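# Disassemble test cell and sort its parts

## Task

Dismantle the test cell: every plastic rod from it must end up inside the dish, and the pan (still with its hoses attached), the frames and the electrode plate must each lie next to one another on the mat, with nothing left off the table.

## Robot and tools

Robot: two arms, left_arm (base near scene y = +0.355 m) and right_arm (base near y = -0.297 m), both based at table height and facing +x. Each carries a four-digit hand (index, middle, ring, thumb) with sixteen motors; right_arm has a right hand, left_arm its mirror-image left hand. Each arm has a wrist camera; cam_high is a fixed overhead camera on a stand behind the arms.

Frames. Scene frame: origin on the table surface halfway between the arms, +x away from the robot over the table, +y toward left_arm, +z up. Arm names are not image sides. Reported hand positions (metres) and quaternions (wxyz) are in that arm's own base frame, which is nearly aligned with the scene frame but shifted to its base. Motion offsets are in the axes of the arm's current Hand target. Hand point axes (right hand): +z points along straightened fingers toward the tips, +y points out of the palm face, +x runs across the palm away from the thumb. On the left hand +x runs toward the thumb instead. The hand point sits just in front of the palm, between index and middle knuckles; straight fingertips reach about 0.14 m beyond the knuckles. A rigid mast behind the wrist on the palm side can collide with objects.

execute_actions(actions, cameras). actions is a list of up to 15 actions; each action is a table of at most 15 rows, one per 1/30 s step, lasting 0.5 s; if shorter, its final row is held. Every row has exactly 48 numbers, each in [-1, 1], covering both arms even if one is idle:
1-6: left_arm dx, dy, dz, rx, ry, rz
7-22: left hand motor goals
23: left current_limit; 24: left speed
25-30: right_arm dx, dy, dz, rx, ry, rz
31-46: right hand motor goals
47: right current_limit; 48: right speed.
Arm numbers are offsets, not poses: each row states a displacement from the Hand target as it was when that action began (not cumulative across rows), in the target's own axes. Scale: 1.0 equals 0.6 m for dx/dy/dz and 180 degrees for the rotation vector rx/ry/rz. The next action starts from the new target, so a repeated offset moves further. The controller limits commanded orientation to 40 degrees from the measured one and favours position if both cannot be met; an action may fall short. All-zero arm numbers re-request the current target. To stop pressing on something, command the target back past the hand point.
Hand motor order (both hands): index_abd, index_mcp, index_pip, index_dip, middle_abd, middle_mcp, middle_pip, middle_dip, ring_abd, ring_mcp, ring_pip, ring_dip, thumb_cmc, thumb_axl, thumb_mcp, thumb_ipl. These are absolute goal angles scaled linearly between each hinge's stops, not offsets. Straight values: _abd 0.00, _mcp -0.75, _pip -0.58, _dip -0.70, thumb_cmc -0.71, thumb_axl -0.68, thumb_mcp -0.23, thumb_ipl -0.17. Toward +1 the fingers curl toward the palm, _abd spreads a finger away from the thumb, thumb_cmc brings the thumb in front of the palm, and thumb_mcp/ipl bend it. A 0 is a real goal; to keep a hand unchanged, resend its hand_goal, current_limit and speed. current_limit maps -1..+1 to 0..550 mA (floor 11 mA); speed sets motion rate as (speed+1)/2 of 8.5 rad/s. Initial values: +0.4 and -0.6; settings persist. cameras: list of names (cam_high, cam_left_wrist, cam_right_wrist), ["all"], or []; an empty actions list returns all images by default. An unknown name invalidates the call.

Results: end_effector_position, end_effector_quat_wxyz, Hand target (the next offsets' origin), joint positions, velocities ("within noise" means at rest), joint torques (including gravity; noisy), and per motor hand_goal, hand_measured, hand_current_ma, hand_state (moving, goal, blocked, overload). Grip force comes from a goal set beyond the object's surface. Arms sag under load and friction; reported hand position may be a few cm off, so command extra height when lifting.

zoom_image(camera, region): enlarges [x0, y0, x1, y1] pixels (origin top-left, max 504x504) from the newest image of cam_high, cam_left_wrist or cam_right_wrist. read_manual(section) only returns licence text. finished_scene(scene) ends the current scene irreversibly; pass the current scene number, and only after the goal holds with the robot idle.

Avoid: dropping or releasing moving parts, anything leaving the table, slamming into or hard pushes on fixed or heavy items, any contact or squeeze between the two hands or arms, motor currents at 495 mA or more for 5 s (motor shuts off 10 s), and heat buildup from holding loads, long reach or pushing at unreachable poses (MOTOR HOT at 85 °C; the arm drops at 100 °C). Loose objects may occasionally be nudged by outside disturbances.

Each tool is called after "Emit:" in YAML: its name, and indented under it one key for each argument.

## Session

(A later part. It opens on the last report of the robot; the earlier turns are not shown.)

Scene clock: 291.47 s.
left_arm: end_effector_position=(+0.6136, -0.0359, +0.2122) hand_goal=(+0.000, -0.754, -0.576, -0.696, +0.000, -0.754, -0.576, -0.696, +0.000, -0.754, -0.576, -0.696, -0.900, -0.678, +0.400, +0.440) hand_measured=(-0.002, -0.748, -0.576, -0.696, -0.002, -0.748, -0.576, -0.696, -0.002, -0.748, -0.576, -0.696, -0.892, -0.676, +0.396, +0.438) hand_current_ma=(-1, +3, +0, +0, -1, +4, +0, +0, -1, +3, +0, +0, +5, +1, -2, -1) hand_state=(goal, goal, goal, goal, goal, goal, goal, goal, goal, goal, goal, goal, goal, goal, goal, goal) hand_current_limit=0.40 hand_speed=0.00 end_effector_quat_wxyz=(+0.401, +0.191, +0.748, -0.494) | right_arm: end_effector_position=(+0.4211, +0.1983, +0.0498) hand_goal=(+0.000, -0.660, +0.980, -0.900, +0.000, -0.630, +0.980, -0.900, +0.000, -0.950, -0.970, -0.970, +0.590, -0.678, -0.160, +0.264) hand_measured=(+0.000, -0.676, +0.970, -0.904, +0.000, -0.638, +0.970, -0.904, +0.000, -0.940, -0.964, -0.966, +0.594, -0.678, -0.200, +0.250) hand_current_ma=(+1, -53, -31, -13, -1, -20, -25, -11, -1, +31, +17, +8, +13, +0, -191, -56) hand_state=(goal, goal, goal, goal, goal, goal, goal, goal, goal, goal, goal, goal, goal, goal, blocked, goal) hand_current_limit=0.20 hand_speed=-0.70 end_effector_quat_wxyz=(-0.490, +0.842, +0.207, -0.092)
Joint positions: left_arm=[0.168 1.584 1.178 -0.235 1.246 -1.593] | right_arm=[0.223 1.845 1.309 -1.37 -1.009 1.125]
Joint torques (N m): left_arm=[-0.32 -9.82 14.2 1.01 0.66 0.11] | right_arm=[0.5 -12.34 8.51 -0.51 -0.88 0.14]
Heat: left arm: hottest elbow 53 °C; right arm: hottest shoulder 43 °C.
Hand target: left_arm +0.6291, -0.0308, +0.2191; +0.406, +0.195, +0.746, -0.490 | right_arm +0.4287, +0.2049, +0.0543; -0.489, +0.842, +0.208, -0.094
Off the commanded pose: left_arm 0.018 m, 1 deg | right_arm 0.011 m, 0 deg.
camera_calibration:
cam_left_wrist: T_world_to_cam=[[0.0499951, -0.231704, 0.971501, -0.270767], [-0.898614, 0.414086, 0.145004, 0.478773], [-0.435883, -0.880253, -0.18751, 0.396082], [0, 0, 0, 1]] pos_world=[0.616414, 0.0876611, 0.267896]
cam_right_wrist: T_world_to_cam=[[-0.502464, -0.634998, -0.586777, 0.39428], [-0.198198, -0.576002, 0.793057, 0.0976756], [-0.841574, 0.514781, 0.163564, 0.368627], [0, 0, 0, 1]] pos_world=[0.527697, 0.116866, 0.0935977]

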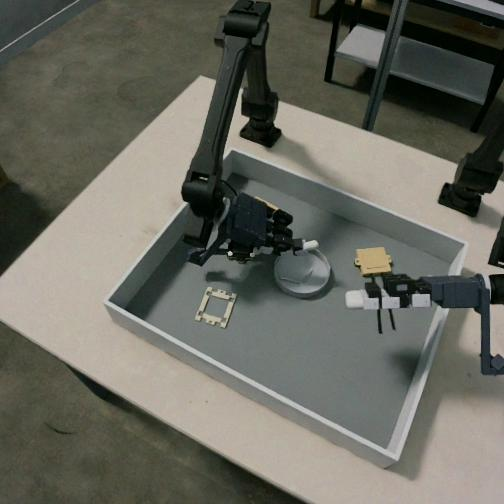

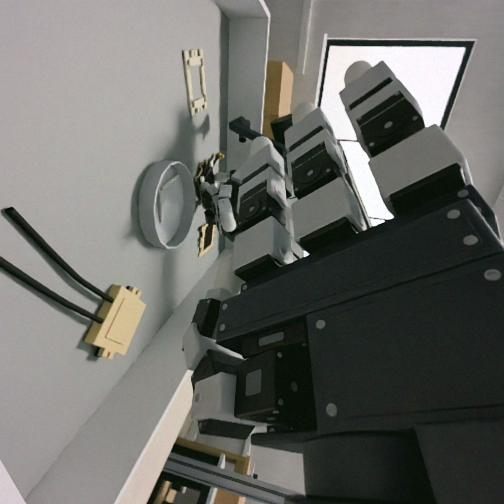

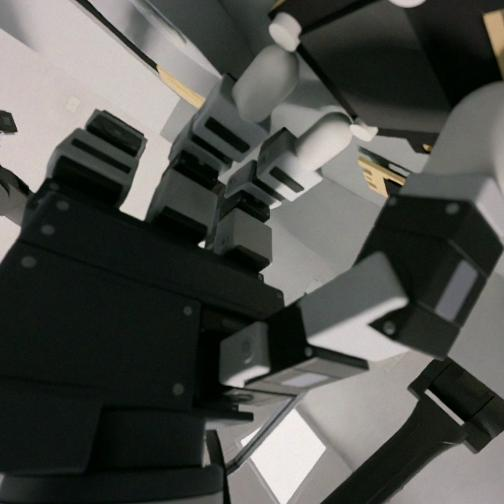

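Emit:
execute_actions:
  actions:
    - [[0,0,0,0,0,0, 0,-0.754,-0.576,-0.696,0,-0.754,-0.576,-0.696,0,-0.754,-0.576,-0.696,-0.9,-0.678,0.4,0.44,0.4,0, 0,0,0,0,0,0, 0,-0.785,0.98,-0.9,0,-0.785,0.98,-0.9,0,-0.95,-0.97,-0.97,0.591,-0.677,-0.337,0.265,0.3,-0.7]]
    - [[0,0,0,0,0,0, 0,-0.754,-0.576,-0.696,0,-0.754,-0.576,-0.696,0,-0.754,-0.576,-0.696,-0.9,-0.678,0.4,0.44,0.4,0, -0.0198,0.036,0.0142,0,0,0, 0,-0.785,0.98,-0.9,0,-0.785,0.98,-0.9,0,-0.95,-0.97,-0.97,0.591,-0.677,-0.337,0.265,0.3,-0.5]]
    - [[0,0,0,0,0,0, 0,-0.754,-0.576,-0.696,0,-0.754,-0.576,-0.696,0,-0.754,-0.576,-0.696,-0.9,-0.678,0.4,0.44,0.4,0, 0,0.0043,0.0025,0,0,0, 0,-0.785,0.98,-0.9,0,-0.785,0.98,-0.9,0,-0.95,-0.97,-0.97,0.591,-0.677,-0.337,0.265,0.3,-0.5]]
  cameras: ["cam_right_wrist","cam_left_wrist"]

Emit:
zoom_image:
  camera: "cam_right_wrist"
  region: [160, 0, 504, 300]

Emit:
zoom_image:
  camera: "cam_left_wrist"
  region: [150, 120, 250, 220]

Scene clock: 297.67 s.
left_arm: end_effector_position=(+0.6136, -0.0359, +0.2122) hand_goal=(+0.000, -0.754, -0.576, -0.696, +0.000, -0.754, -0.576, -0.696, +0.000, -0.754, -0.576, -0.696, -0.900, -0.678, +0.400, +0.440) hand_measured=(-0.002, -0.748, -0.576, -0.696, -0.002, -0.748, -0.576, -0.696, -0.002, -0.748, -0.576, -0.696, -0.892, -0.676, +0.396, +0.438) hand_current_ma=(-1, +3, +0, +0, -1, +4, +0, +0, -1, +3, +0, +0, +5, +1, -2, -1) hand_state=(goal, goal, goal, goal, goal, goal, goal, goal, goal, goal, goal, goal, goal, goal, goal, goal) hand_current_limit=0.40 hand_speed=0.00 end_effector_quat_wxyz=(+0.401, +0.191, +0.748, -0.494) | right_arm: end_effector_position=(+0.4241, +0.1989, +0.0441) hand_goal=(+0.000, -0.786, +0.980, -0.900, +0.000, -0.786, +0.980, -0.900, +0.000, -0.950, -0.970, -0.970, +0.590, -0.678, -0.338, +0.264) hand_measured=(+0.000, -0.772, +0.974, -0.904, +0.000, -0.772, +0.974, -0.902, +0.000, -0.940, -0.964, -0.966, +0.592, -0.678, -0.332, +0.262) hand_current_ma=(+1, +43, -15, -9, -1, +46, -13, -7, -1, +31, +17, +8, +6, +0, +20, -7) hand_state=(goal, goal, goal, goal, goal, goal, goal, goal, goal, goal, goal, goal, goal, goal, goal, goal) hand_current_limit=0.30 hand_speed=-0.50 end_effector_quat_wxyz=(-0.490, +0.842, +0.212, -0.083)
Joint positions: left_arm=[0.168 1.584 1.178 -0.235 1.246 -1.593] | right_arm=[0.223 1.847 1.298 -1.336 -1.009 1.126]
Joint torques (N m): left_arm=[-0.38 -9.76 14.19 1.01 0.66 0.11] | right_arm=[-0.38 -11.16 5.38 0.12 -0.69 -0.04]
Heat: left arm: hottest elbow 53 °C; right arm: hottest shoulder 43 °C.
Hand target: left_arm +0.6291, -0.0308, +0.2191; +0.406, +0.195, +0.746, -0.490 | right_arm +0.4206, +0.1970, +0.0277; -0.489, +0.842, +0.208, -0.094
Off the commanded pose: left_arm 0.018 m, 1 deg | right_arm 0.017 m, 1 deg.
camera_calibration:
cam_left_wrist: T_world_to_cam=[[0.0499951, -0.231704, 0.971501, -0.270767], [-0.898614, 0.414086, 0.145004, 0.478773], [-0.435883, -0.880253, -0.18751, 0.396082], [0, 0, 0, 1]] pos_world=[0.616414, 0.0876611, 0.267896]
cam_right_wrist: T_world_to_cam=[[-0.490767, -0.632141, -0.599621, 0.387871], [-0.214567, -0.579319, 0.786352, 0.111131], [-0.844458, 0.514575, 0.148674, 0.373718], [0, 0, 0, 1]] pos_world=[0.529788, 0.117264, 0.0896256]
Images, in order (width x height): cam_left_wrist 504x504, cam_right_wrist 504x504.

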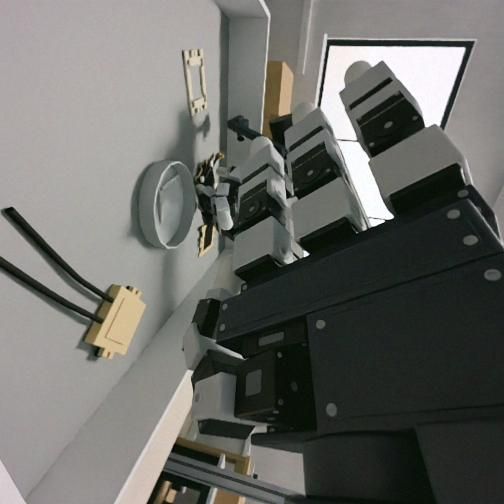

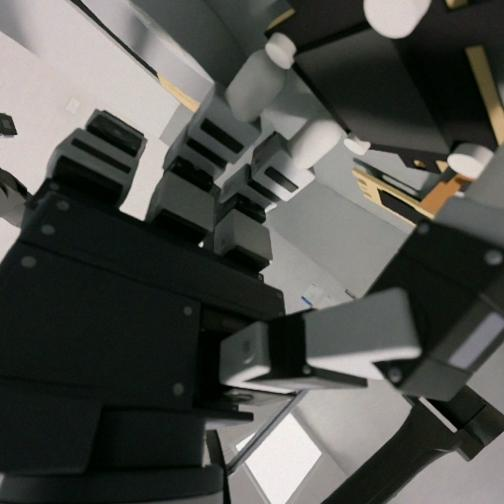

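Scaled by 1.465 from the camera's 504x504 image, which has a finer 720x720 frame.

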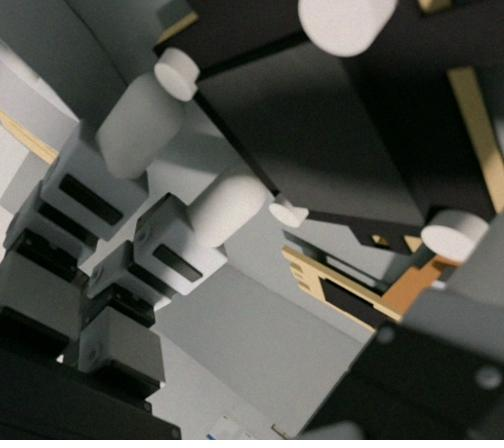

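Scaled by 5.040 from the camera's 504x504 image, which has a finer 720x720 frame.

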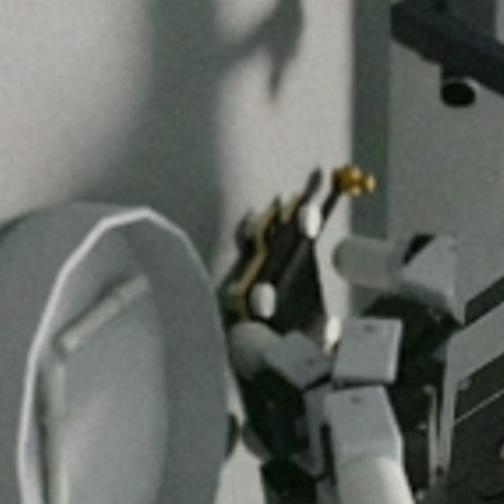

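Emit:
execute_actions:
  actions:
    - [[0,0,0,0,0,0, 0,-0.754,-0.576,-0.696,0,-0.754,-0.576,-0.696,0,-0.754,-0.576,-0.696,-0.9,-0.678,0.4,0.44,0.4,0, 0,0.0058,0.0033,0,0,0, 0,-0.785,0.98,-0.9,0,-0.785,0.98,-0.9,0,-0.95,-0.97,-0.97,0.591,-0.677,-0.337,0.265,0.3,-0.5]]
    - [[0,0,0,0,0,0, 0,-0.754,-0.576,-0.696,0,-0.754,-0.576,-0.696,0,-0.754,-0.576,-0.696,-0.9,-0.678,0.4,0.44,0.4,0, 0,0,0,0,0,0, 0,-0.72,0.98,-0.9,0,-0.71,0.98,-0.9,0,-0.95,-0.97,-0.97,0.591,-0.677,-0.25,0.265,0.1,-0.7]]
    - [[0,0,0,0,0,0, 0,-0.754,-0.576,-0.696,0,-0.754,-0.576,-0.696,0,-0.754,-0.576,-0.696,-0.9,-0.678,0.4,0.44,0.4,0, 0,0,0,0,0,0, 0,-0.67,0.98,-0.9,0,-0.65,0.98,-0.9,0,-0.95,-0.97,-0.97,0.591,-0.677,-0.18,0.265,0.2,-0.7]]
  cameras: ["cam_right_wrist","cam_left_wrist"]

Emit:
zoom_image:
  camera: "cam_right_wrist"
  region: [160, 0, 504, 300]

Scene clock: 299.97 s.
left_arm: end_effector_position=(+0.6136, -0.0359, +0.2122) hand_goal=(+0.000, -0.754, -0.576, -0.696, +0.000, -0.754, -0.576, -0.696, +0.000, -0.754, -0.576, -0.696, -0.900, -0.678, +0.400, +0.440) hand_measured=(-0.002, -0.748, -0.576, -0.696, -0.002, -0.748, -0.576, -0.696, -0.002, -0.748, -0.576, -0.696, -0.892, -0.676, +0.396, +0.438) hand_current_ma=(-1, +3, +0, +0, -1, +4, +0, +0, -1, +3, +0, +0, +5, +1, -2, -1) hand_state=(goal, goal, goal, goal, goal, goal, goal, goal, goal, goal, goal, goal, goal, goal, goal, goal) hand_current_limit=0.40 hand_speed=0.00 end_effector_quat_wxyz=(+0.401, +0.191, +0.748, -0.494) | right_arm: end_effector_position=(+0.4255, +0.1993, +0.0413) hand_goal=(+0.000, -0.670, +0.980, -0.900, +0.000, -0.650, +0.980, -0.900, +0.000, -0.950, -0.970, -0.970, +0.590, -0.678, -0.180, +0.264) hand_measured=(+0.000, -0.704, +0.972, -0.904, +0.000, -0.688, +0.968, -0.906, +0.000, -0.940, -0.964, -0.966, +0.588, -0.678, -0.246, +0.250) hand_current_ma=(+1, -124, -20, -9, -1, -144, -34, -16, -1, +31, +17, +8, -3, +0, -330, -56) hand_state=(goal, blocked, goal, goal, goal, blocked, goal, goal, goal, goal, goal, goal, goal, goal, blocked, goal) hand_current_limit=0.20 hand_speed=-0.70 end_effector_quat_wxyz=(-0.490, +0.842, +0.213, -0.082)
Joint positions: left_arm=[0.168 1.584 1.178 -0.235 1.246 -1.593] | right_arm=[0.223 1.853 1.298 -1.328 -1.009 1.126]
Joint torques (N m): left_arm=[-0.38 -9.82 14.2 1.02 0.65 0.11] | right_arm=[-0.38 -11.11 5.16 0.16 -0.69 -0.04]
Heat: left arm: hottest elbow 53 °C; right arm: hottest shoulder 43 °C.
Hand target: left_arm +0.6291, -0.0308, +0.2191; +0.406, +0.195, +0.746, -0.490 | right_arm +0.4208, +0.1970, +0.0238; -0.489, +0.842, +0.208, -0.094
Off the commanded pose: left_arm 0.018 m, 1 deg | right_arm 0.018 m, 1 deg.
camera_calibration:
cam_left_wrist: T_world_to_cam=[[0.0499951, -0.231704, 0.971501, -0.270767], [-0.898614, 0.414086, 0.145004, 0.478773], [-0.435883, -0.880253, -0.18751, 0.396082], [0, 0, 0, 1]] pos_world=[0.616414, 0.0876611, 0.267896]
cam_right_wrist: T_world_to_cam=[[-0.489384, -0.631509, -0.601414, 0.386488], [-0.216602, -0.580009, 0.785286, 0.11488], [-0.84474, 0.514574, 0.147061, 0.375337], [0, 0, 0, 1]] pos_world=[0.531087, 0.117563, 0.0870285]
Images, in order (width x height): cam_left_wrist 504x504, cam_right_wrist 504x504.

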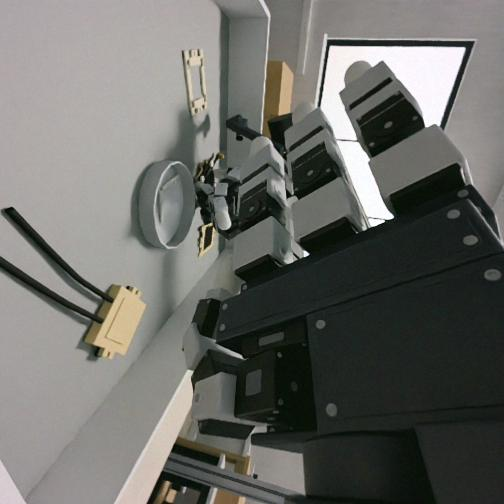

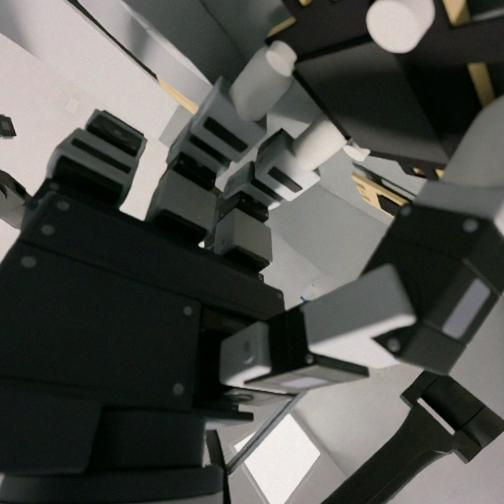

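Scaled by 1.465 from the camera's 504x504 image, which has a finer 720x720 frame.

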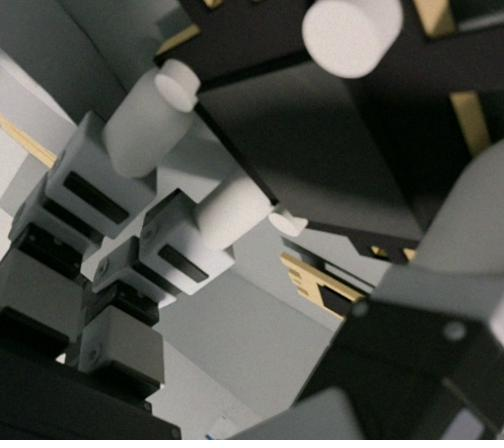

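Emit:
execute_actions:
  actions:
    - [[0,0,0,0,0,0, 0,-0.754,-0.576,-0.696,0,-0.754,-0.576,-0.696,0,-0.754,-0.576,-0.696,-0.9,-0.678,0.4,0.44,0.4,0, 0.0202,-0.0455,-0.0195,0,0,0, 0,-0.66,0.98,-0.9,0,-0.64,0.98,-0.9,0,-0.95,-0.97,-0.97,0.591,-0.677,-0.17,0.265,0.3,-0.7]]
  cameras: ["cam_right_wrist","cam_left_wrist"]

Emit:
zoom_image:
  camera: "cam_right_wrist"
  region: [160, 0, 504, 300]

Emit:
zoom_image:
  camera: "cam_left_wrist"
  region: [150, 120, 250, 220]

Scene clock: 301.20 s.
left_arm: end_effector_position=(+0.6136, -0.0359, +0.2122) hand_goal=(+0.000, -0.754, -0.576, -0.696, +0.000, -0.754, -0.576, -0.696, +0.000, -0.754, -0.576, -0.696, -0.900, -0.678, +0.400, +0.440) hand_measured=(-0.002, -0.748, -0.576, -0.696, -0.002, -0.748, -0.576, -0.696, -0.002, -0.748, -0.576, -0.696, -0.892, -0.676, +0.396, +0.438) hand_current_ma=(-1, +3, +0, +0, -1, +4, +0, +0, -1, +3, +0, +0, +5, +1, -2, -1) hand_state=(goal, goal, goal, goal, goal, goal, goal, goal, goal, goal, goal, goal, goal, goal, goal, goal) hand_current_limit=0.40 hand_speed=0.00 end_effector_quat_wxyz=(+0.401, +0.191, +0.748, -0.494) | right_arm: end_effector_position=(+0.4171, +0.1976, +0.0437) hand_goal=(+0.000, -0.660, +0.980, -0.900, +0.000, -0.640, +0.980, -0.900, +0.000, -0.950, -0.970, -0.970, +0.590, -0.678, -0.170, +0.264) hand_measured=(+0.000, -0.688, +0.962, -0.910, +0.000, -0.676, +0.966, -0.908, +0.000, -0.940, -0.964, -0.966, +0.586, -0.678, -0.244, +0.244) hand_current_ma=(+1, -99, -56, -26, -1, -136, -42, -19, -1, +31, +17, +8, -10, +0, -357, -89) hand_state=(goal, blocked, goal, goal, goal, blocked, goal, goal, goal, goal, goal, goal, goal, goal, blocked, goal) hand_current_limit=0.30 hand_speed=-0.70 end_effector_quat_wxyz=(-0.490, +0.842, +0.203, -0.098)
Joint positions: left_arm=[0.168 1.584 1.178 -0.235 1.246 -1.593] | right_arm=[0.223 1.853 1.298 -1.365 -1.01 1.126]
Joint torques (N m): left_arm=[-0.38 -9.82 14.22 1.01 0.65 0.11] | right_arm=[0.5 -12.86 9.13 -0.72 -0.83 0.16]
Heat: left arm: hottest elbow 53 °C; right arm: hottest shoulder 43 °C.
Hand target: left_arm +0.6291, -0.0308, +0.2191; +0.406, +0.195, +0.746, -0.490 | right_arm +0.4288, +0.2051, +0.0538; -0.489, +0.842, +0.208, -0.094
Off the commanded pose: left_arm 0.018 m, 1 deg | right_arm 0.017 m, 1 deg.
camera_calibration:
cam_left_wrist: T_world_to_cam=[[0.0499951, -0.231704, 0.971501, -0.270767], [-0.898614, 0.414086, 0.145004, 0.478773], [-0.435883, -0.880253, -0.18751, 0.396082], [0, 0, 0, 1]] pos_world=[0.616414, 0.0876611, 0.267896]
cam_right_wrist: T_world_to_cam=[[-0.5109, -0.635778, -0.578591, 0.39152], [-0.188089, -0.574079, 0.796904, 0.0965702], [-0.838811, 0.515965, 0.173714, 0.364934], [0, 0, 0, 1]] pos_world=[0.524301, 0.116066, 0.0861785]
Images, in order (width x height): cam_left_wrist 504x504, cam_right_wrist 504x504.

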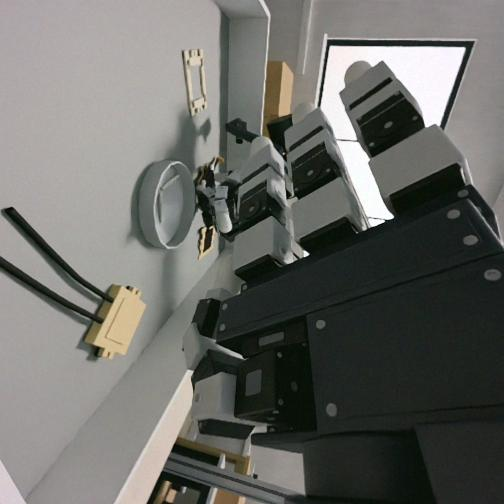

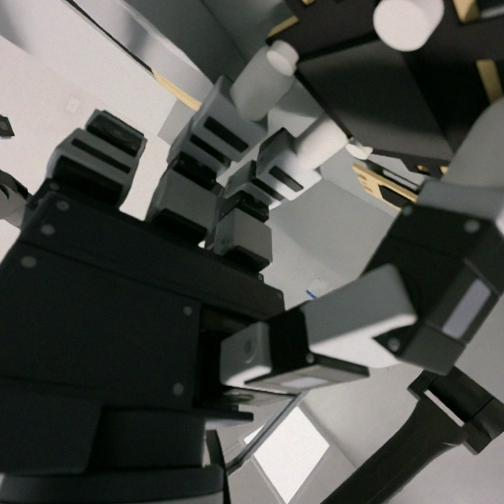

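Scaled by 1.465 from the camera's 504x504 image, which has a finer 720x720 frame.

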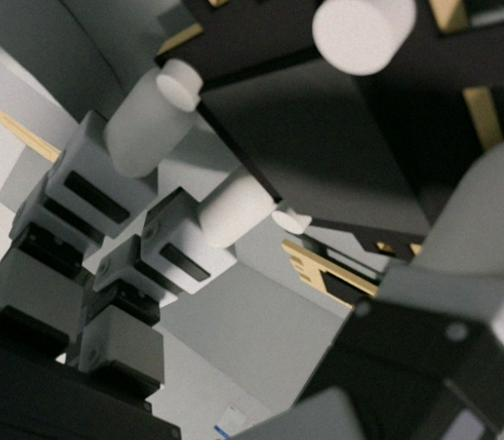

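Scaled by 5.040 from the camera's 504x504 image, which has a finer 720x720 frame.

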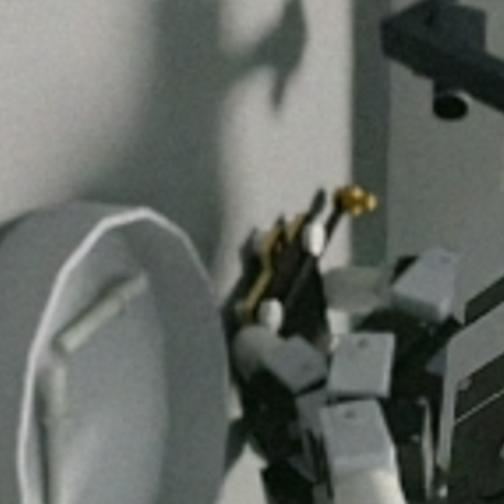

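Emit:
execute_actions:
  actions:
    - [[0,0,0,0,0,0, 0,-0.754,-0.576,-0.696,0,-0.754,-0.576,-0.696,0,-0.754,-0.576,-0.696,-0.9,-0.678,0.4,0.44,0.4,0, 0.018,-0.0455,-0.0195,0,0,0, 0,-0.65,0.98,-0.9,0,-0.64,0.98,-0.9,0,-0.95,-0.97,-0.97,0.591,-0.677,-0.17,0.265,0.3,-0.7]]
  cameras: ["cam_right_wrist","cam_left_wrist"]

Emit:
zoom_image:
  camera: "cam_right_wrist"
  region: [160, 0, 504, 300]

Emit:
zoom_image:
  camera: "cam_left_wrist"
  region: [150, 120, 250, 220]

Scene clock: 302.30 s.
left_arm: end_effector_position=(+0.6136, -0.0359, +0.2122) hand_goal=(+0.000, -0.754, -0.576, -0.696, +0.000, -0.754, -0.576, -0.696, +0.000, -0.754, -0.576, -0.696, -0.900, -0.678, +0.400, +0.440) hand_measured=(-0.002, -0.748, -0.576, -0.696, -0.002, -0.748, -0.576, -0.696, -0.002, -0.748, -0.576, -0.696, -0.892, -0.676, +0.396, +0.438) hand_current_ma=(-1, +3, +0, +0, -1, +4, +0, +0, -1, +3, +0, +0, +5, +1, -2, -1) hand_state=(goal, goal, goal, goal, goal, goal, goal, goal, goal, goal, goal, goal, goal, goal, goal, goal) hand_current_limit=0.40 hand_speed=0.00 end_effector_quat_wxyz=(+0.401, +0.191, +0.748, -0.494) | right_arm: end_effector_position=(+0.4233, +0.2051, +0.0683) hand_goal=(+0.000, -0.650, +0.980, -0.900, +0.000, -0.640, +0.980, -0.900, +0.000, -0.950, -0.970, -0.970, +0.590, -0.678, -0.170, +0.264) hand_measured=(+0.000, -0.648, +0.974, -0.904, +0.000, -0.638, +0.974, -0.904, +0.000, -0.940, -0.964, -0.966, +0.588, -0.678, -0.172, +0.262) hand_current_ma=(+1, +5, -17, -9, -1, +6, -14, -7, -1, +31, +17, +8, -6, +0, -3, -9) hand_state=(goal, goal, goal, goal, goal, goal, goal, goal, goal, goal, goal, goal, goal, goal, goal, goal) hand_current_limit=0.30 hand_speed=-0.70 end_effector_quat_wxyz=(-0.489, +0.842, +0.199, -0.106)
Joint positions: left_arm=[0.168 1.584 1.178 -0.235 1.246 -1.593] | right_arm=[0.235 1.845 1.36 -1.432 -1.012 1.148]
Joint torques (N m): left_arm=[-0.38 -9.82 14.22 0.99 0.66 0.11] | right_arm=[0.44 -13.8 9.29 -0.61 -0.89 0.15]
Heat: left arm: hottest elbow 53 °C; right arm: hottest shoulder 43 °C.
Hand target: left_arm +0.6291, -0.0308, +0.2191; +0.406, +0.195, +0.746, -0.490 | right_arm +0.4356, +0.2126, +0.0837; -0.489, +0.842, +0.208, -0.094
Off the commanded pose: left_arm 0.018 m, 1 deg | right_arm 0.021 m, 2 deg.
camera_calibration:
cam_left_wrist: T_world_to_cam=[[0.0499951, -0.231704, 0.971501, -0.270767], [-0.898614, 0.414086, 0.145004, 0.478773], [-0.435883, -0.880253, -0.18751, 0.396082], [0, 0, 0, 1]] pos_world=[0.616414, 0.0876611, 0.267896]
cam_right_wrist: T_world_to_cam=[[-0.519463, -0.639489, -0.566756, 0.417313], [-0.174671, -0.569793, 0.803011, 0.0754466], [-0.83645, 0.51613, 0.184286, 0.360155], [0, 0, 0, 1]] pos_world=[0.531208, 0.123969, 0.109558]
Images, in order (width x height): cam_left_wrist 504x504, cam_right_wrist 504x504.

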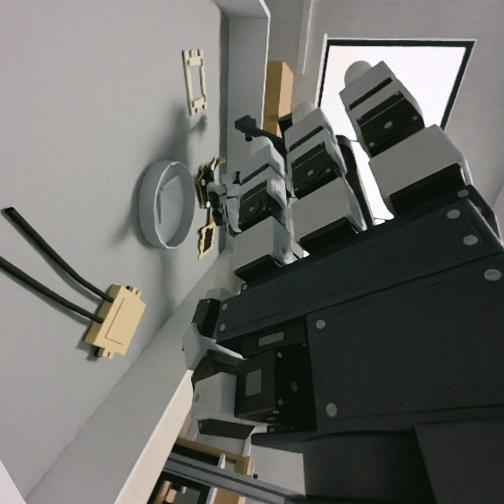

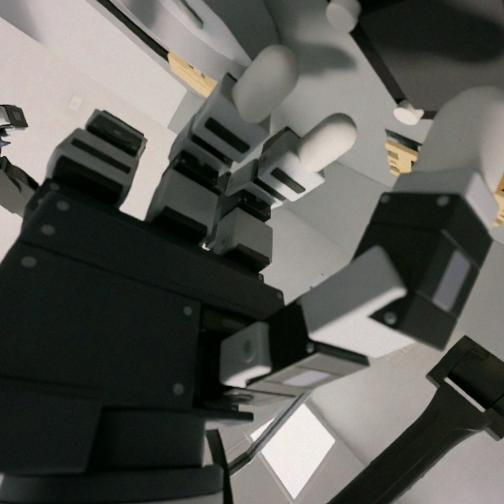

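Scaled by 1.465 from the camera's 504x504 image, which has a finer 720x720 frame.

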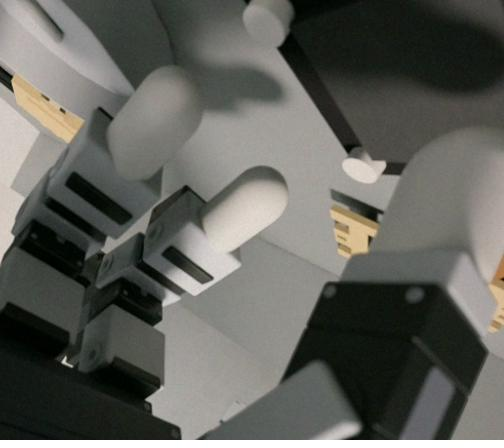

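Scaled by 5.040 from the camera's 504x504 image, which has a finer 720x720 frame.

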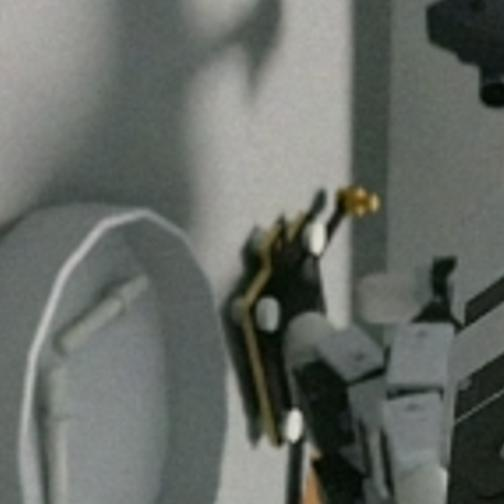

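Emit:
execute_actions:
  actions:
    - [[0,0,0,0,0,0, 0,-0.754,-0.576,-0.696,0,-0.754,-0.576,-0.696,0,-0.754,-0.576,-0.696,-0.9,-0.678,0.4,0.44,0.4,0, 0,0,0,0,0,0, 0,-0.785,0.98,-0.9,0,-0.785,0.98,-0.9,0,-0.95,-0.97,-0.97,0.591,-0.677,-0.337,0.265,0.3,-0.6]]
    - [[0,0,0,0,0,0, 0,-0.754,-0.576,-0.696,0,-0.754,-0.576,-0.696,0,-0.754,-0.576,-0.696,-0.9,-0.678,0.4,0.44,0.4,0, -0.03,-0.05,-0.12,0,0,0, 0,-0.785,0.98,-0.9,0,-0.785,0.98,-0.9,0,-0.95,-0.97,-0.97,0.591,-0.677,-0.337,0.265,0.3,-0.5]]
  cameras: ["all"]

Emit:
zoom_image:
  camera: "cam_high"
  region: [205, 220, 285, 290]

Emit:
zoom_image:
  camera: "cam_left_wrist"
  region: [150, 120, 250, 220]

Scene clock: 304.93 s.
left_arm: end_effector_position=(+0.6136, -0.0359, +0.2122) hand_goal=(+0.000, -0.754, -0.576, -0.696, +0.000, -0.754, -0.576, -0.696, +0.000, -0.754, -0.576, -0.696, -0.900, -0.678, +0.400, +0.440) hand_measured=(-0.002, -0.748, -0.576, -0.696, -0.002, -0.748, -0.576, -0.696, -0.002, -0.748, -0.576, -0.696, -0.892, -0.676, +0.396, +0.438) hand_current_ma=(-1, +3, +0, +0, -1, +4, +0, +0, -1, +3, +0, +0, +5, +1, -2, -1) hand_state=(goal, goal, goal, goal, goal, goal, goal, goal, goal, goal, goal, goal, goal, goal, goal, goal) hand_current_limit=0.40 hand_speed=0.00 end_effector_quat_wxyz=(+0.401, +0.191, +0.748, -0.494) | right_arm: end_effector_position=(+0.4266, +0.1588, +0.1389) hand_goal=(+0.000, -0.786, +0.980, -0.900, +0.000, -0.786, +0.980, -0.900, +0.000, -0.950, -0.970, -0.970, +0.590, -0.678, -0.338, +0.264) hand_measured=(+0.000, -0.772, +0.974, -0.904, +0.000, -0.772, +0.976, -0.902, +0.000, -0.940, -0.964, -0.966, +0.588, -0.678, -0.334, +0.262) hand_current_ma=(+1, +42, -13, -8, -1, +46, -11, -7, -1, +31, +17, +8, -3, +0, +16, -7) hand_state=(goal, goal, goal, goal, goal, goal, goal, goal, goal, goal, goal, goal, goal, goal, goal, goal) hand_current_limit=0.30 hand_speed=-0.50 end_effector_quat_wxyz=(-0.489, +0.844, +0.196, -0.097)
Joint positions: left_arm=[0.168 1.584 1.178 -0.235 1.246 -1.593] | right_arm=[0.142 1.771 1.447 -1.694 -0.98 1.017]
Joint torques (N m): left_arm=[-0.38 -9.82 14.2 1.01 0.66 0.11] | right_arm=[0.03 -11.99 9.36 -0.77 -0.58 -0.04]
Heat: left arm: hottest elbow 53 °C; right arm: hottest shoulder 43 °C.
Hand target: left_arm +0.6291, -0.0308, +0.2191; +0.406, +0.195, +0.746, -0.490 | right_arm +0.4378, +0.1612, +0.1451; -0.489, +0.842, +0.208, -0.094
Off the commanded pose: left_arm 0.018 m, 1 deg | right_arm 0.013 m, 2 deg.
joint sent to its limit (right arm) — joint 4 (wrist pitch), lower limit. The joint targets still meet the commanded pose.
camera_calibration:
cam_left_wrist: T_world_to_cam=[[0.0499951, -0.231704, 0.971501, -0.270767], [-0.898614, 0.414086, 0.145004, 0.478773], [-0.435883, -0.880253, -0.18751, 0.396082], [0, 0, 0, 1]] pos_world=[0.616414, 0.0876611, 0.267896]
cam_right_wrist: T_world_to_cam=[[-0.523073, -0.631817, -0.572016, 0.43049], [-0.191872, -0.566629, 0.801321, 0.000113065], [-0.83041, 0.528903, 0.17516, 0.370407], [0, 0, 0, 1]] pos_world=[0.532789, 0.0761451, 0.181276]

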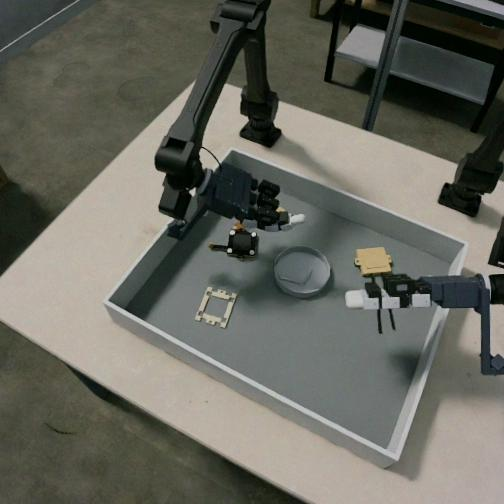

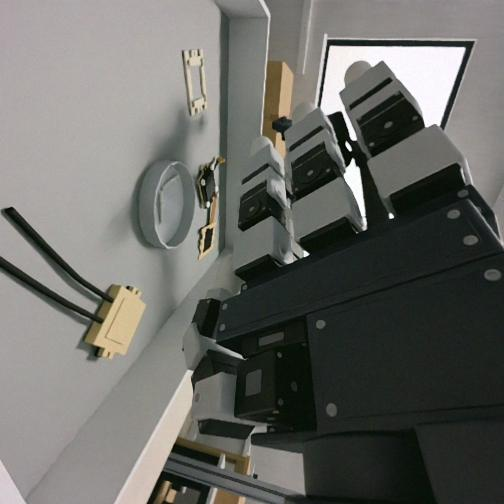

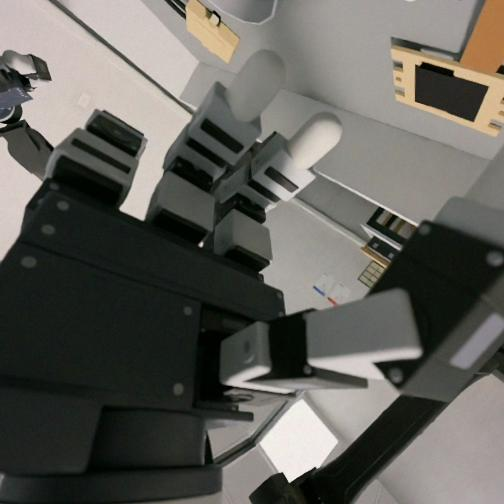

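Scaled by 6.300 from the camera's 504x504 image, which has a finer 720x720 frame.

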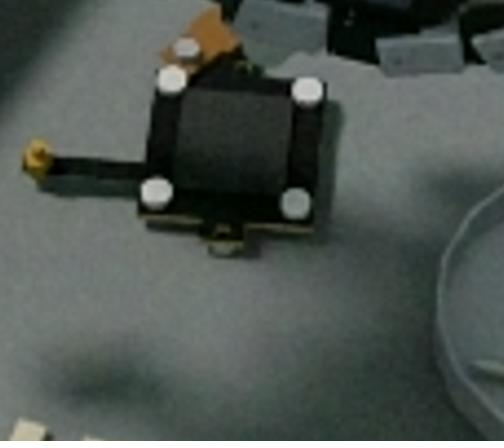

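Scaled by 5.040 from the camera's 504x504 image, which has a finer 720x720 frame.

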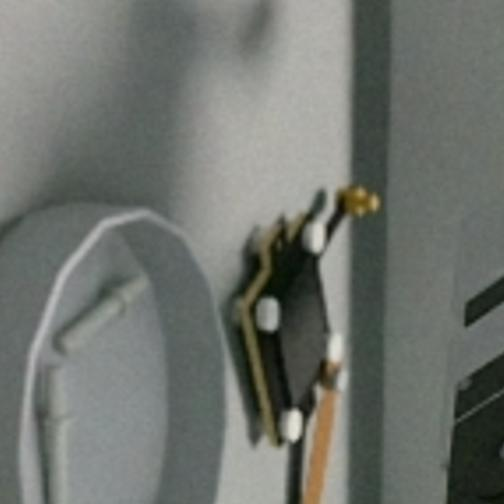

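Emit:
execute_actions:
  actions:
    - [[0,0,0,0,0,0, 0,-0.754,-0.576,-0.696,0,-0.754,-0.576,-0.696,0,-0.754,-0.576,-0.696,-0.9,-0.678,0.4,0.44,0.4,0, -0.11,-0.065,-0.066,0,0,0, 0,-0.785,0.98,-0.9,0,-0.785,0.98,-0.9,0,-0.95,-0.97,-0.97,0.491,-0.677,-0.337,0.265,0.3,-0.5]]
    - [[0.049,-0.066,0.16,0,0,0, 0,-0.754,-0.576,-0.696,0,-0.754,-0.576,-0.696,0,-0.754,-0.576,-0.696,-0.9,-0.678,0.4,0.44,0.4,0, -0.11,-0.065,-0.066,0,0,0, 0,-0.785,0.98,-0.9,0,-0.785,0.98,-0.9,0,-0.95,-0.97,-0.97,0.491,-0.677,-0.337,0.265,0.3,-0.5]]
    - [[0.049,-0.066,0.16,0,0,0, 0,-0.754,-0.576,-0.696,0,-0.754,-0.576,-0.696,0,-0.754,-0.576,-0.696,-0.9,-0.678,0.4,0.44,0.4,0, 0,0,0,0,0,0, 0,-0.785,0.98,-0.9,0,-0.785,0.98,-0.9,0,-0.95,-0.97,-0.97,0.491,-0.677,-0.337,0.265,0.3,-0.5]]
    - [[0.049,-0.066,0.16,0,0,0, 0,-0.754,-0.576,-0.696,0,-0.754,-0.576,-0.696,0,-0.754,-0.576,-0.696,-0.9,-0.678,0.4,0.44,0.4,0, 0,0,0,0,0,0, 0,-0.785,0.98,-0.9,0,-0.785,0.98,-0.9,0,-0.95,-0.97,-0.97,0.491,-0.677,-0.337,0.265,0.3,-0.5]]
  cameras: ["all"]

Scene clock: 310.10 s.
left_arm: end_effector_position=(+0.5968, -0.3401, +0.1516) hand_goal=(+0.000, -0.754, -0.576, -0.696, +0.000, -0.754, -0.576, -0.696, +0.000, -0.754, -0.576, -0.696, -0.900, -0.678, +0.400, +0.440) hand_measured=(-0.002, -0.746, -0.576, -0.696, -0.002, -0.746, -0.576, -0.696, -0.002, -0.746, -0.576, -0.696, -0.892, -0.676, +0.396, +0.438) hand_current_ma=(-1, +4, +0, +0, -1, +5, +0, +0, -1, +4, +0, +0, +5, +1, -2, -1) hand_state=(goal, goal, goal, goal, goal, goal, goal, goal, goal, goal, goal, goal, goal, goal, goal, goal) hand_current_limit=0.40 hand_speed=0.00 end_effector_quat_wxyz=(+0.393, +0.194, +0.756, -0.486) | right_arm: end_effector_position=(+0.3308, +0.0798, +0.2528) hand_goal=(+0.000, -0.786, +0.980, -0.900, +0.000, -0.786, +0.980, -0.900, +0.000, -0.950, -0.970, -0.970, +0.490, -0.678, -0.338, +0.264) hand_measured=(+0.000, -0.776, +0.974, -0.904, +0.000, -0.774, +0.976, -0.902, +0.000, -0.940, -0.964, -0.966, +0.492, -0.678, -0.334, +0.262) hand_current_ma=(+1, +34, -13, -8, -1, +36, -11, -7, -1, +31, +17, +8, +3, +0, +16, -6) hand_state=(goal, goal, goal, goal, goal, goal, goal, goal, goal, goal, goal, goal, goal, goal, goal, goal) hand_current_limit=0.30 hand_speed=-0.50 end_effector_quat_wxyz=(-0.430, +0.886, +0.170, +0.027)
Joint positions: left_arm=[-0.431 1.722 1.119 0.316 0.69 -2.025] | right_arm=[0.005 1.261 1.239 -1.7 -0.88 1.124]
Joint torques (N m): left_arm=[-0.73 -11.81 13.37 3.33 0.14 -0.07] | right_arm=[-1.08 -6.18 6.83 -0.08 -0.57 0.13]
Heat: left arm: hottest elbow 54 °C; right arm: hottest shoulder 43 °C.
Hand target: left_arm +0.6141, -0.3492, +0.1621; +0.406, +0.195, +0.746, -0.490 | right_arm +0.3280, +0.0747, +0.2462; -0.489, +0.842, +0.208, -0.094
Off the commanded pose: left_arm 0.022 m, 2 deg | right_arm 0.009 m, 17 deg.
joint sent to its limit (right arm) — joint 4 (wrist pitch), lower limit. The joint targets are off in orientation, not in position.
camera_calibration:
cam_left_wrist: T_world_to_cam=[[0.062308, -0.255818, 0.964715, -0.29609], [-0.895665, 0.412128, 0.167134, 0.592581], [-0.440342, -0.874476, -0.203448, 0.116706], [0, 0, 0, 1]] pos_world=[0.600593, -0.217908, 0.210346]
cam_right_wrist: T_world_to_cam=[[-0.497793, -0.604007, -0.622396, 0.397772], [-0.449729, -0.433844, 0.78072, -0.0744509], [-0.741583, 0.668547, -0.0556747, 0.330562], [0, 0, 0, 1]] pos_world=[0.409665, -0.0130395, 0.324101]

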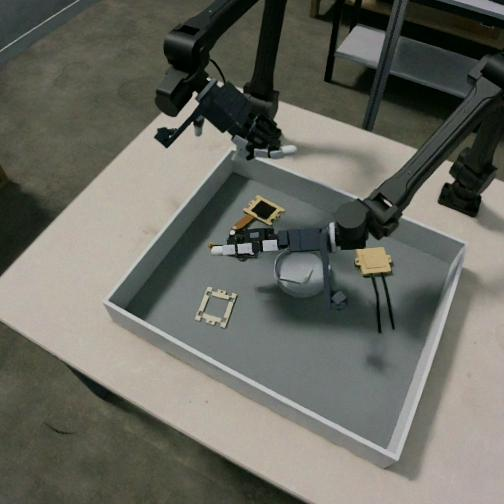

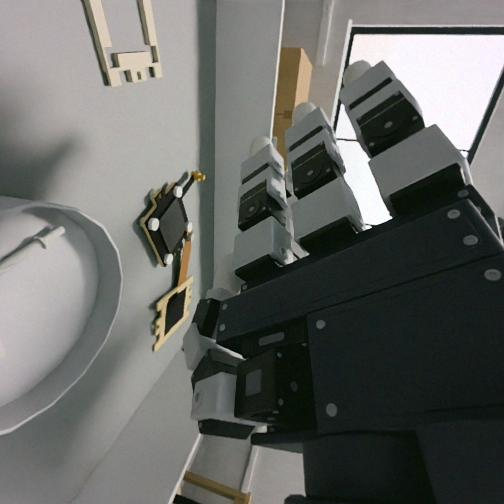

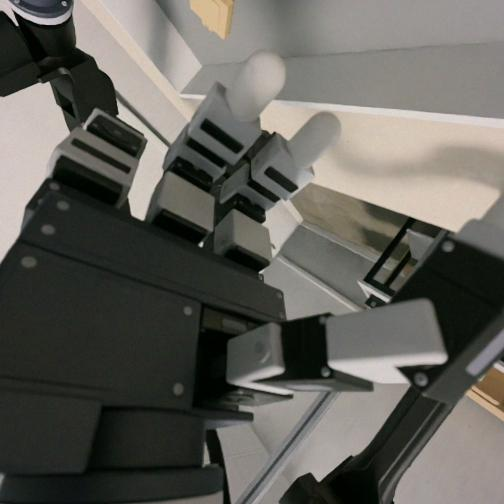

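Emit:
zoom_image:
  camera: "cam_left_wrist"
  region: [130, 160, 210, 280]

Emit:
zoom_image:
  camera: "cam_left_wrist"
  region: [140, 225, 200, 355]

Scaled by 4.200 from the camera's 504x504 image, which has a finer 720x720 frame.

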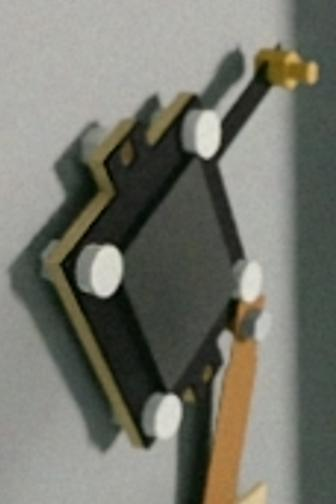

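Scaled by 3.877 from the camera's 504x504 image, which has a finer 720x720 frame.

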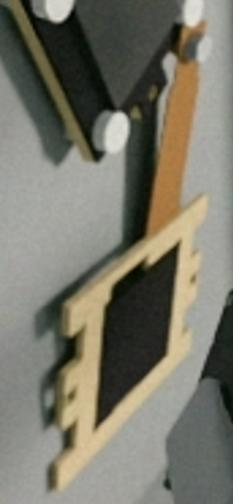

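Emit:
zoom_image:
  camera: "cam_high"
  region: [220, 185, 300, 255]

Scaled by 6.300 from the camera's 504x504 image, which has a finer 720x720 frame.

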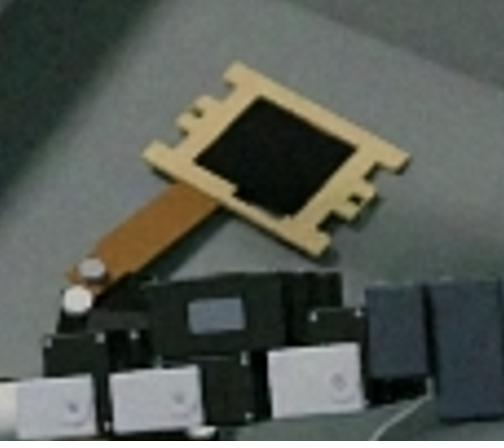

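Emit:
execute_actions:
  actions:
    - [[-0.049,0.066,-0.16,0,0,0, 0,-0.754,-0.576,-0.696,0,-0.754,-0.576,-0.696,0,-0.754,-0.576,-0.696,-0.9,-0.678,0.4,0.44,0.4,0, 0,0,0,0,0,0, 0,-0.785,0.98,-0.9,0,-0.785,0.98,-0.9,0,-0.95,-0.97,-0.97,0.591,-0.677,-0.337,0.265,0.3,-0.5]]
    - [[-0.049,0.066,-0.16,0,0,0, 0,-0.754,-0.576,-0.696,0,-0.754,-0.576,-0.696,0,-0.754,-0.576,-0.696,-0.9,-0.678,0.4,0.44,0.4,0, 0,0,0,0,0,0, 0,-0.785,0.98,-0.9,0,-0.785,0.98,-0.9,0,-0.95,-0.97,-0.97,0.591,-0.677,-0.337,0.265,0.3,-0.5]]
    - [[-0.049,0.066,-0.16,0,0,0, 0,-0.754,-0.576,-0.696,0,-0.754,-0.576,-0.696,0,-0.754,-0.576,-0.696,-0.9,-0.678,0.4,0.44,0.4,0, 0.1104,-0.0218,0.0472,0,0,0, 0,-0.785,0.98,-0.9,0,-0.785,0.98,-0.9,0,-0.95,-0.97,-0.97,0.591,-0.677,-0.337,0.265,0.3,-0.5]]
    - [[0,0,0,0,0,0, 0,-0.754,-0.576,-0.696,0,-0.754,-0.576,-0.696,0,-0.754,-0.576,-0.696,-0.9,-0.678,0.4,0.44,0.4,0, 0.1104,-0.0218,0.0472,0,0,0, 0,-0.785,0.98,-0.9,0,-0.785,0.98,-0.9,0,-0.95,-0.97,-0.97,0.591,-0.677,-0.337,0.265,0.3,-0.5]]
    - [[0,0,0,0,0,0, 0,-0.754,-0.576,-0.696,0,-0.754,-0.576,-0.696,0,-0.754,-0.576,-0.696,-0.9,-0.678,0.4,0.44,0.4,0, 0,0.09,0.0525,0,0,0, 0,-0.785,0.98,-0.9,0,-0.785,0.98,-0.9,0,-0.95,-0.97,-0.97,0.591,-0.677,-0.337,0.265,0.3,-0.5]]
    - [[0,0,0,0,0,0, 0,-0.754,-0.576,-0.696,0,-0.754,-0.576,-0.696,0,-0.754,-0.576,-0.696,-0.9,-0.678,0.4,0.44,0.4,0, 0,0.115,0.067,0,0,0, 0,-0.785,0.98,-0.9,0,-0.785,0.98,-0.9,0,-0.95,-0.97,-0.97,0.591,-0.677,-0.337,0.265,0.3,-0.5]]
  cameras: ["all"]

Emit:
zoom_image:
  camera: "cam_high"
  region: [205, 220, 285, 290]

Scene clock: 323.83 s.
left_arm: end_effector_position=(+0.6154, -0.0325, +0.2021) hand_goal=(+0.000, -0.754, -0.576, -0.696, +0.000, -0.754, -0.576, -0.696, +0.000, -0.754, -0.576, -0.696, -0.900, -0.678, +0.400, +0.440) hand_measured=(-0.002, -0.746, -0.576, -0.696, -0.002, -0.744, -0.576, -0.696, -0.002, -0.746, -0.576, -0.696, -0.892, -0.676, +0.396, +0.438) hand_current_ma=(-1, +5, +0, +0, -1, +6, +0, +0, -1, +5, +0, +0, +5, +1, -2, -1) hand_state=(goal, goal, goal, goal, goal, goal, goal, goal, goal, goal, goal, goal, goal, goal, goal, goal) hand_current_limit=0.40 hand_speed=0.00 end_effector_quat_wxyz=(+0.396, +0.184, +0.751, -0.495) | right_arm: end_effector_position=(+0.4216, +0.1934, +0.1097) hand_goal=(+0.000, -0.786, +0.980, -0.900, +0.000, -0.786, +0.980, -0.900, +0.000, -0.950, -0.970, -0.970, +0.590, -0.678, -0.338, +0.264) hand_measured=(+0.000, -0.776, +0.976, -0.904, +0.000, -0.774, +0.976, -0.902, +0.000, -0.940, -0.964, -0.966, +0.588, -0.678, -0.334, +0.262) hand_current_ma=(+1, +31, -12, -8, -1, +34, -11, -7, -1, +31, +17, +8, -4, +0, +16, -6) hand_state=(goal, goal, goal, goal, goal, goal, goal, goal, goal, goal, goal, goal, goal, goal, goal, goal) hand_current_limit=0.30 hand_speed=-0.50 end_effector_quat_wxyz=(-0.489, +0.842, +0.207, -0.096)
Joint positions: left_arm=[0.173 1.602 1.179 -0.236 1.245 -1.593] | right_arm=[0.214 1.782 1.391 -1.539 -1.002 1.103]
Joint torques (N m): left_arm=[-0.85 -11.28 14.02 0.94 0.7 0.11] | right_arm=[-0.67 -12.4 6.68 0.02 -0.77 -0.03]
Heat: left arm: hottest elbow 58 °C; right arm: hottest shoulder 41 °C.
Hand target: left_arm +0.6290, -0.0308, +0.2190; +0.406, +0.195, +0.746, -0.490 | right_arm +0.4253, +0.1918, +0.1040; -0.489, +0.842, +0.208, -0.094
Off the commanded pose: left_arm 0.022 m, 2 deg | right_arm 0.007 m, 0 deg.
camera_calibration:
cam_left_wrist: T_world_to_cam=[[0.0685515, -0.22895, 0.971021, -0.271571], [-0.898143, 0.409568, 0.159976, 0.476939], [-0.434326, -0.883083, -0.177554, 0.394942], [0, 0, 0, 1]] pos_world=[0.61851, 0.0912514, 0.257526]
cam_right_wrist: T_world_to_cam=[[-0.503174, -0.639192, -0.581592, 0.427074], [-0.1912, -0.573974, 0.796239, 0.043824], [-0.842768, 0.511847, 0.166596, 0.362534], [0, 0, 0, 1]] pos_world=[0.528804, 0.112574, 0.153092]

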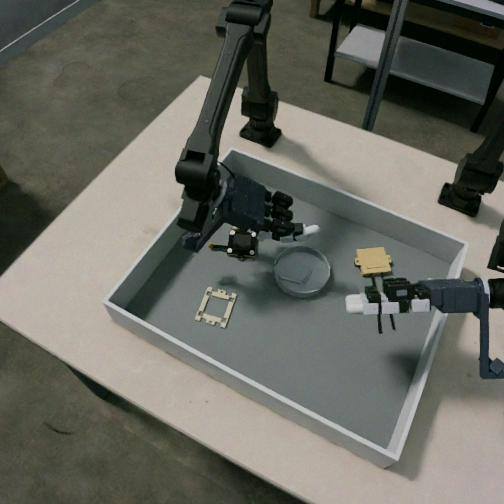

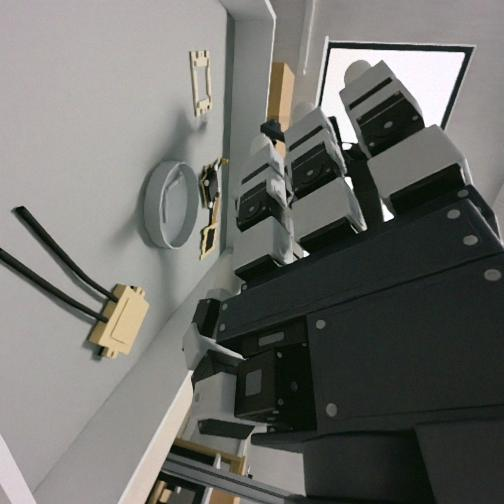

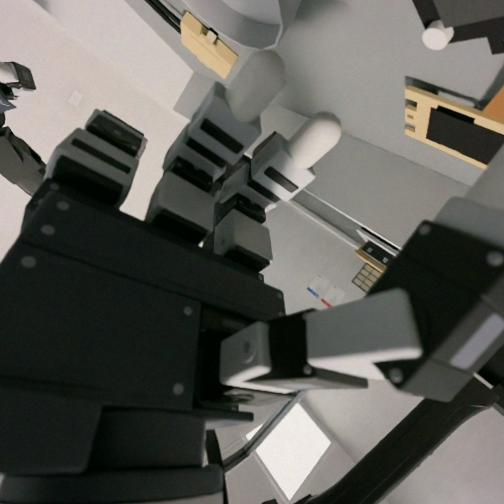

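Scaled by 6.300 from the camera's 504x504 image, which has a finer 720x720 frame.

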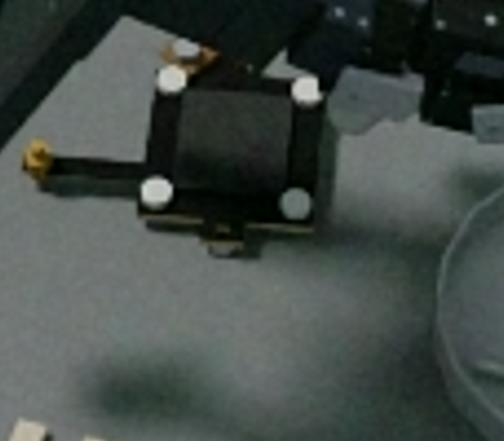

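Emit:
execute_actions:
  actions:
    - [[0,0,0,0,0,0, 0,-0.754,-0.576,-0.696,0,-0.754,-0.576,-0.696,0,-0.754,-0.576,-0.696,-0.9,-0.678,0.4,0.44,0.4,0, -0.0235,0.0617,0.041,0,0,0, 0,-0.785,0.98,-0.9,0,-0.785,0.98,-0.9,0,-0.95,-0.97,-0.97,0.591,-0.677,-0.337,0.265,0.3,-0.5]]
    - [[0,0,0,0,0,0, 0,-0.754,-0.576,-0.696,0,-0.754,-0.576,-0.696,0,-0.754,-0.576,-0.696,-0.9,-0.678,0.4,0.44,0.4,0, 0,0.02,0.0115,0,0,0, 0,-0.785,0.98,-0.9,0,-0.785,0.98,-0.9,0,-0.95,-0.97,-0.97,0.591,-0.677,-0.337,0.265,0.3,-0.5]]
  cameras: ["cam_right_wrist"]

Scene clock: 325.40 s.
left_arm: end_effector_position=(+0.6154, -0.0325, +0.2021) hand_goal=(+0.000, -0.754, -0.576, -0.696, +0.000, -0.754, -0.576, -0.696, +0.000, -0.754, -0.576, -0.696, -0.900, -0.678, +0.400, +0.440) hand_measured=(-0.002, -0.746, -0.576, -0.696, -0.002, -0.744, -0.576, -0.696, -0.002, -0.746, -0.576, -0.696, -0.892, -0.676, +0.396, +0.438) hand_current_ma=(-1, +5, +0, +0, -1, +6, +0, +0, -1, +5, +0, +0, +5, +1, -2, -1) hand_state=(goal, goal, goal, goal, goal, goal, goal, goal, goal, goal, goal, goal, goal, goal, goal, goal) hand_current_limit=0.40 hand_speed=0.00 end_effector_quat_wxyz=(+0.396, +0.184, +0.751, -0.495) | right_arm: end_effector_position=(+0.4159, +0.1923, +0.0595) hand_goal=(+0.000, -0.786, +0.980, -0.900, +0.000, -0.786, +0.980, -0.900, +0.000, -0.950, -0.970, -0.970, +0.590, -0.678, -0.338, +0.264) hand_measured=(+0.000, -0.776, +0.976, -0.904, +0.000, -0.774, +0.976, -0.902, +0.000, -0.940, -0.964, -0.966, +0.588, -0.678, -0.334, +0.262) hand_current_ma=(+1, +31, -12, -8, -1, +34, -11, -7, -1, +31, +17, +8, -3, +0, +16, -6) hand_state=(goal, goal, goal, goal, goal, goal, goal, goal, goal, goal, goal, goal, goal, goal, goal, goal) hand_current_limit=0.30 hand_speed=-0.50 end_effector_quat_wxyz=(-0.489, +0.841, +0.215, -0.085)
Joint positions: left_arm=[0.173 1.602 1.179 -0.236 1.245 -1.593] | right_arm=[0.214 1.811 1.29 -1.387 -1.003 1.098]
Joint torques (N m): left_arm=[-0.85 -11.22 14.05 0.99 0.7 0.1] | right_arm=[-0.73 -10.93 5.57 0.06 -0.76 0]
Heat: left arm: hottest elbow 58 °C; right arm: hottest shoulder 41 °C.
Hand target: left_arm +0.6290, -0.0308, +0.2190; +0.406, +0.195, +0.746, -0.490 | right_arm +0.4140, +0.1890, +0.0454; -0.489, +0.842, +0.208, -0.094
Off the commanded pose: left_arm 0.022 m, 2 deg | right_arm 0.015 m, 1 deg.
camera_calibration:
cam_right_wrist: T_world_to_cam=[[-0.485832, -0.636323, -0.599217, 0.387564], [-0.210453, -0.580231, 0.786792, 0.0918083], [-0.848338, 0.508355, 0.147979, 0.370824], [0, 0, 0, 1]] pos_world=[0.522196, 0.111376, 0.105127]
Images, in order (width x height): cam_right_wrist 504x504.

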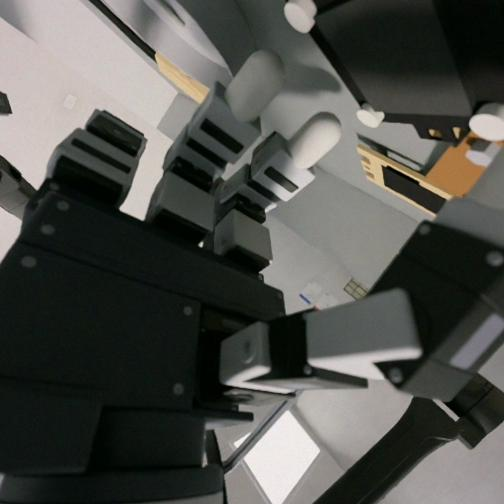

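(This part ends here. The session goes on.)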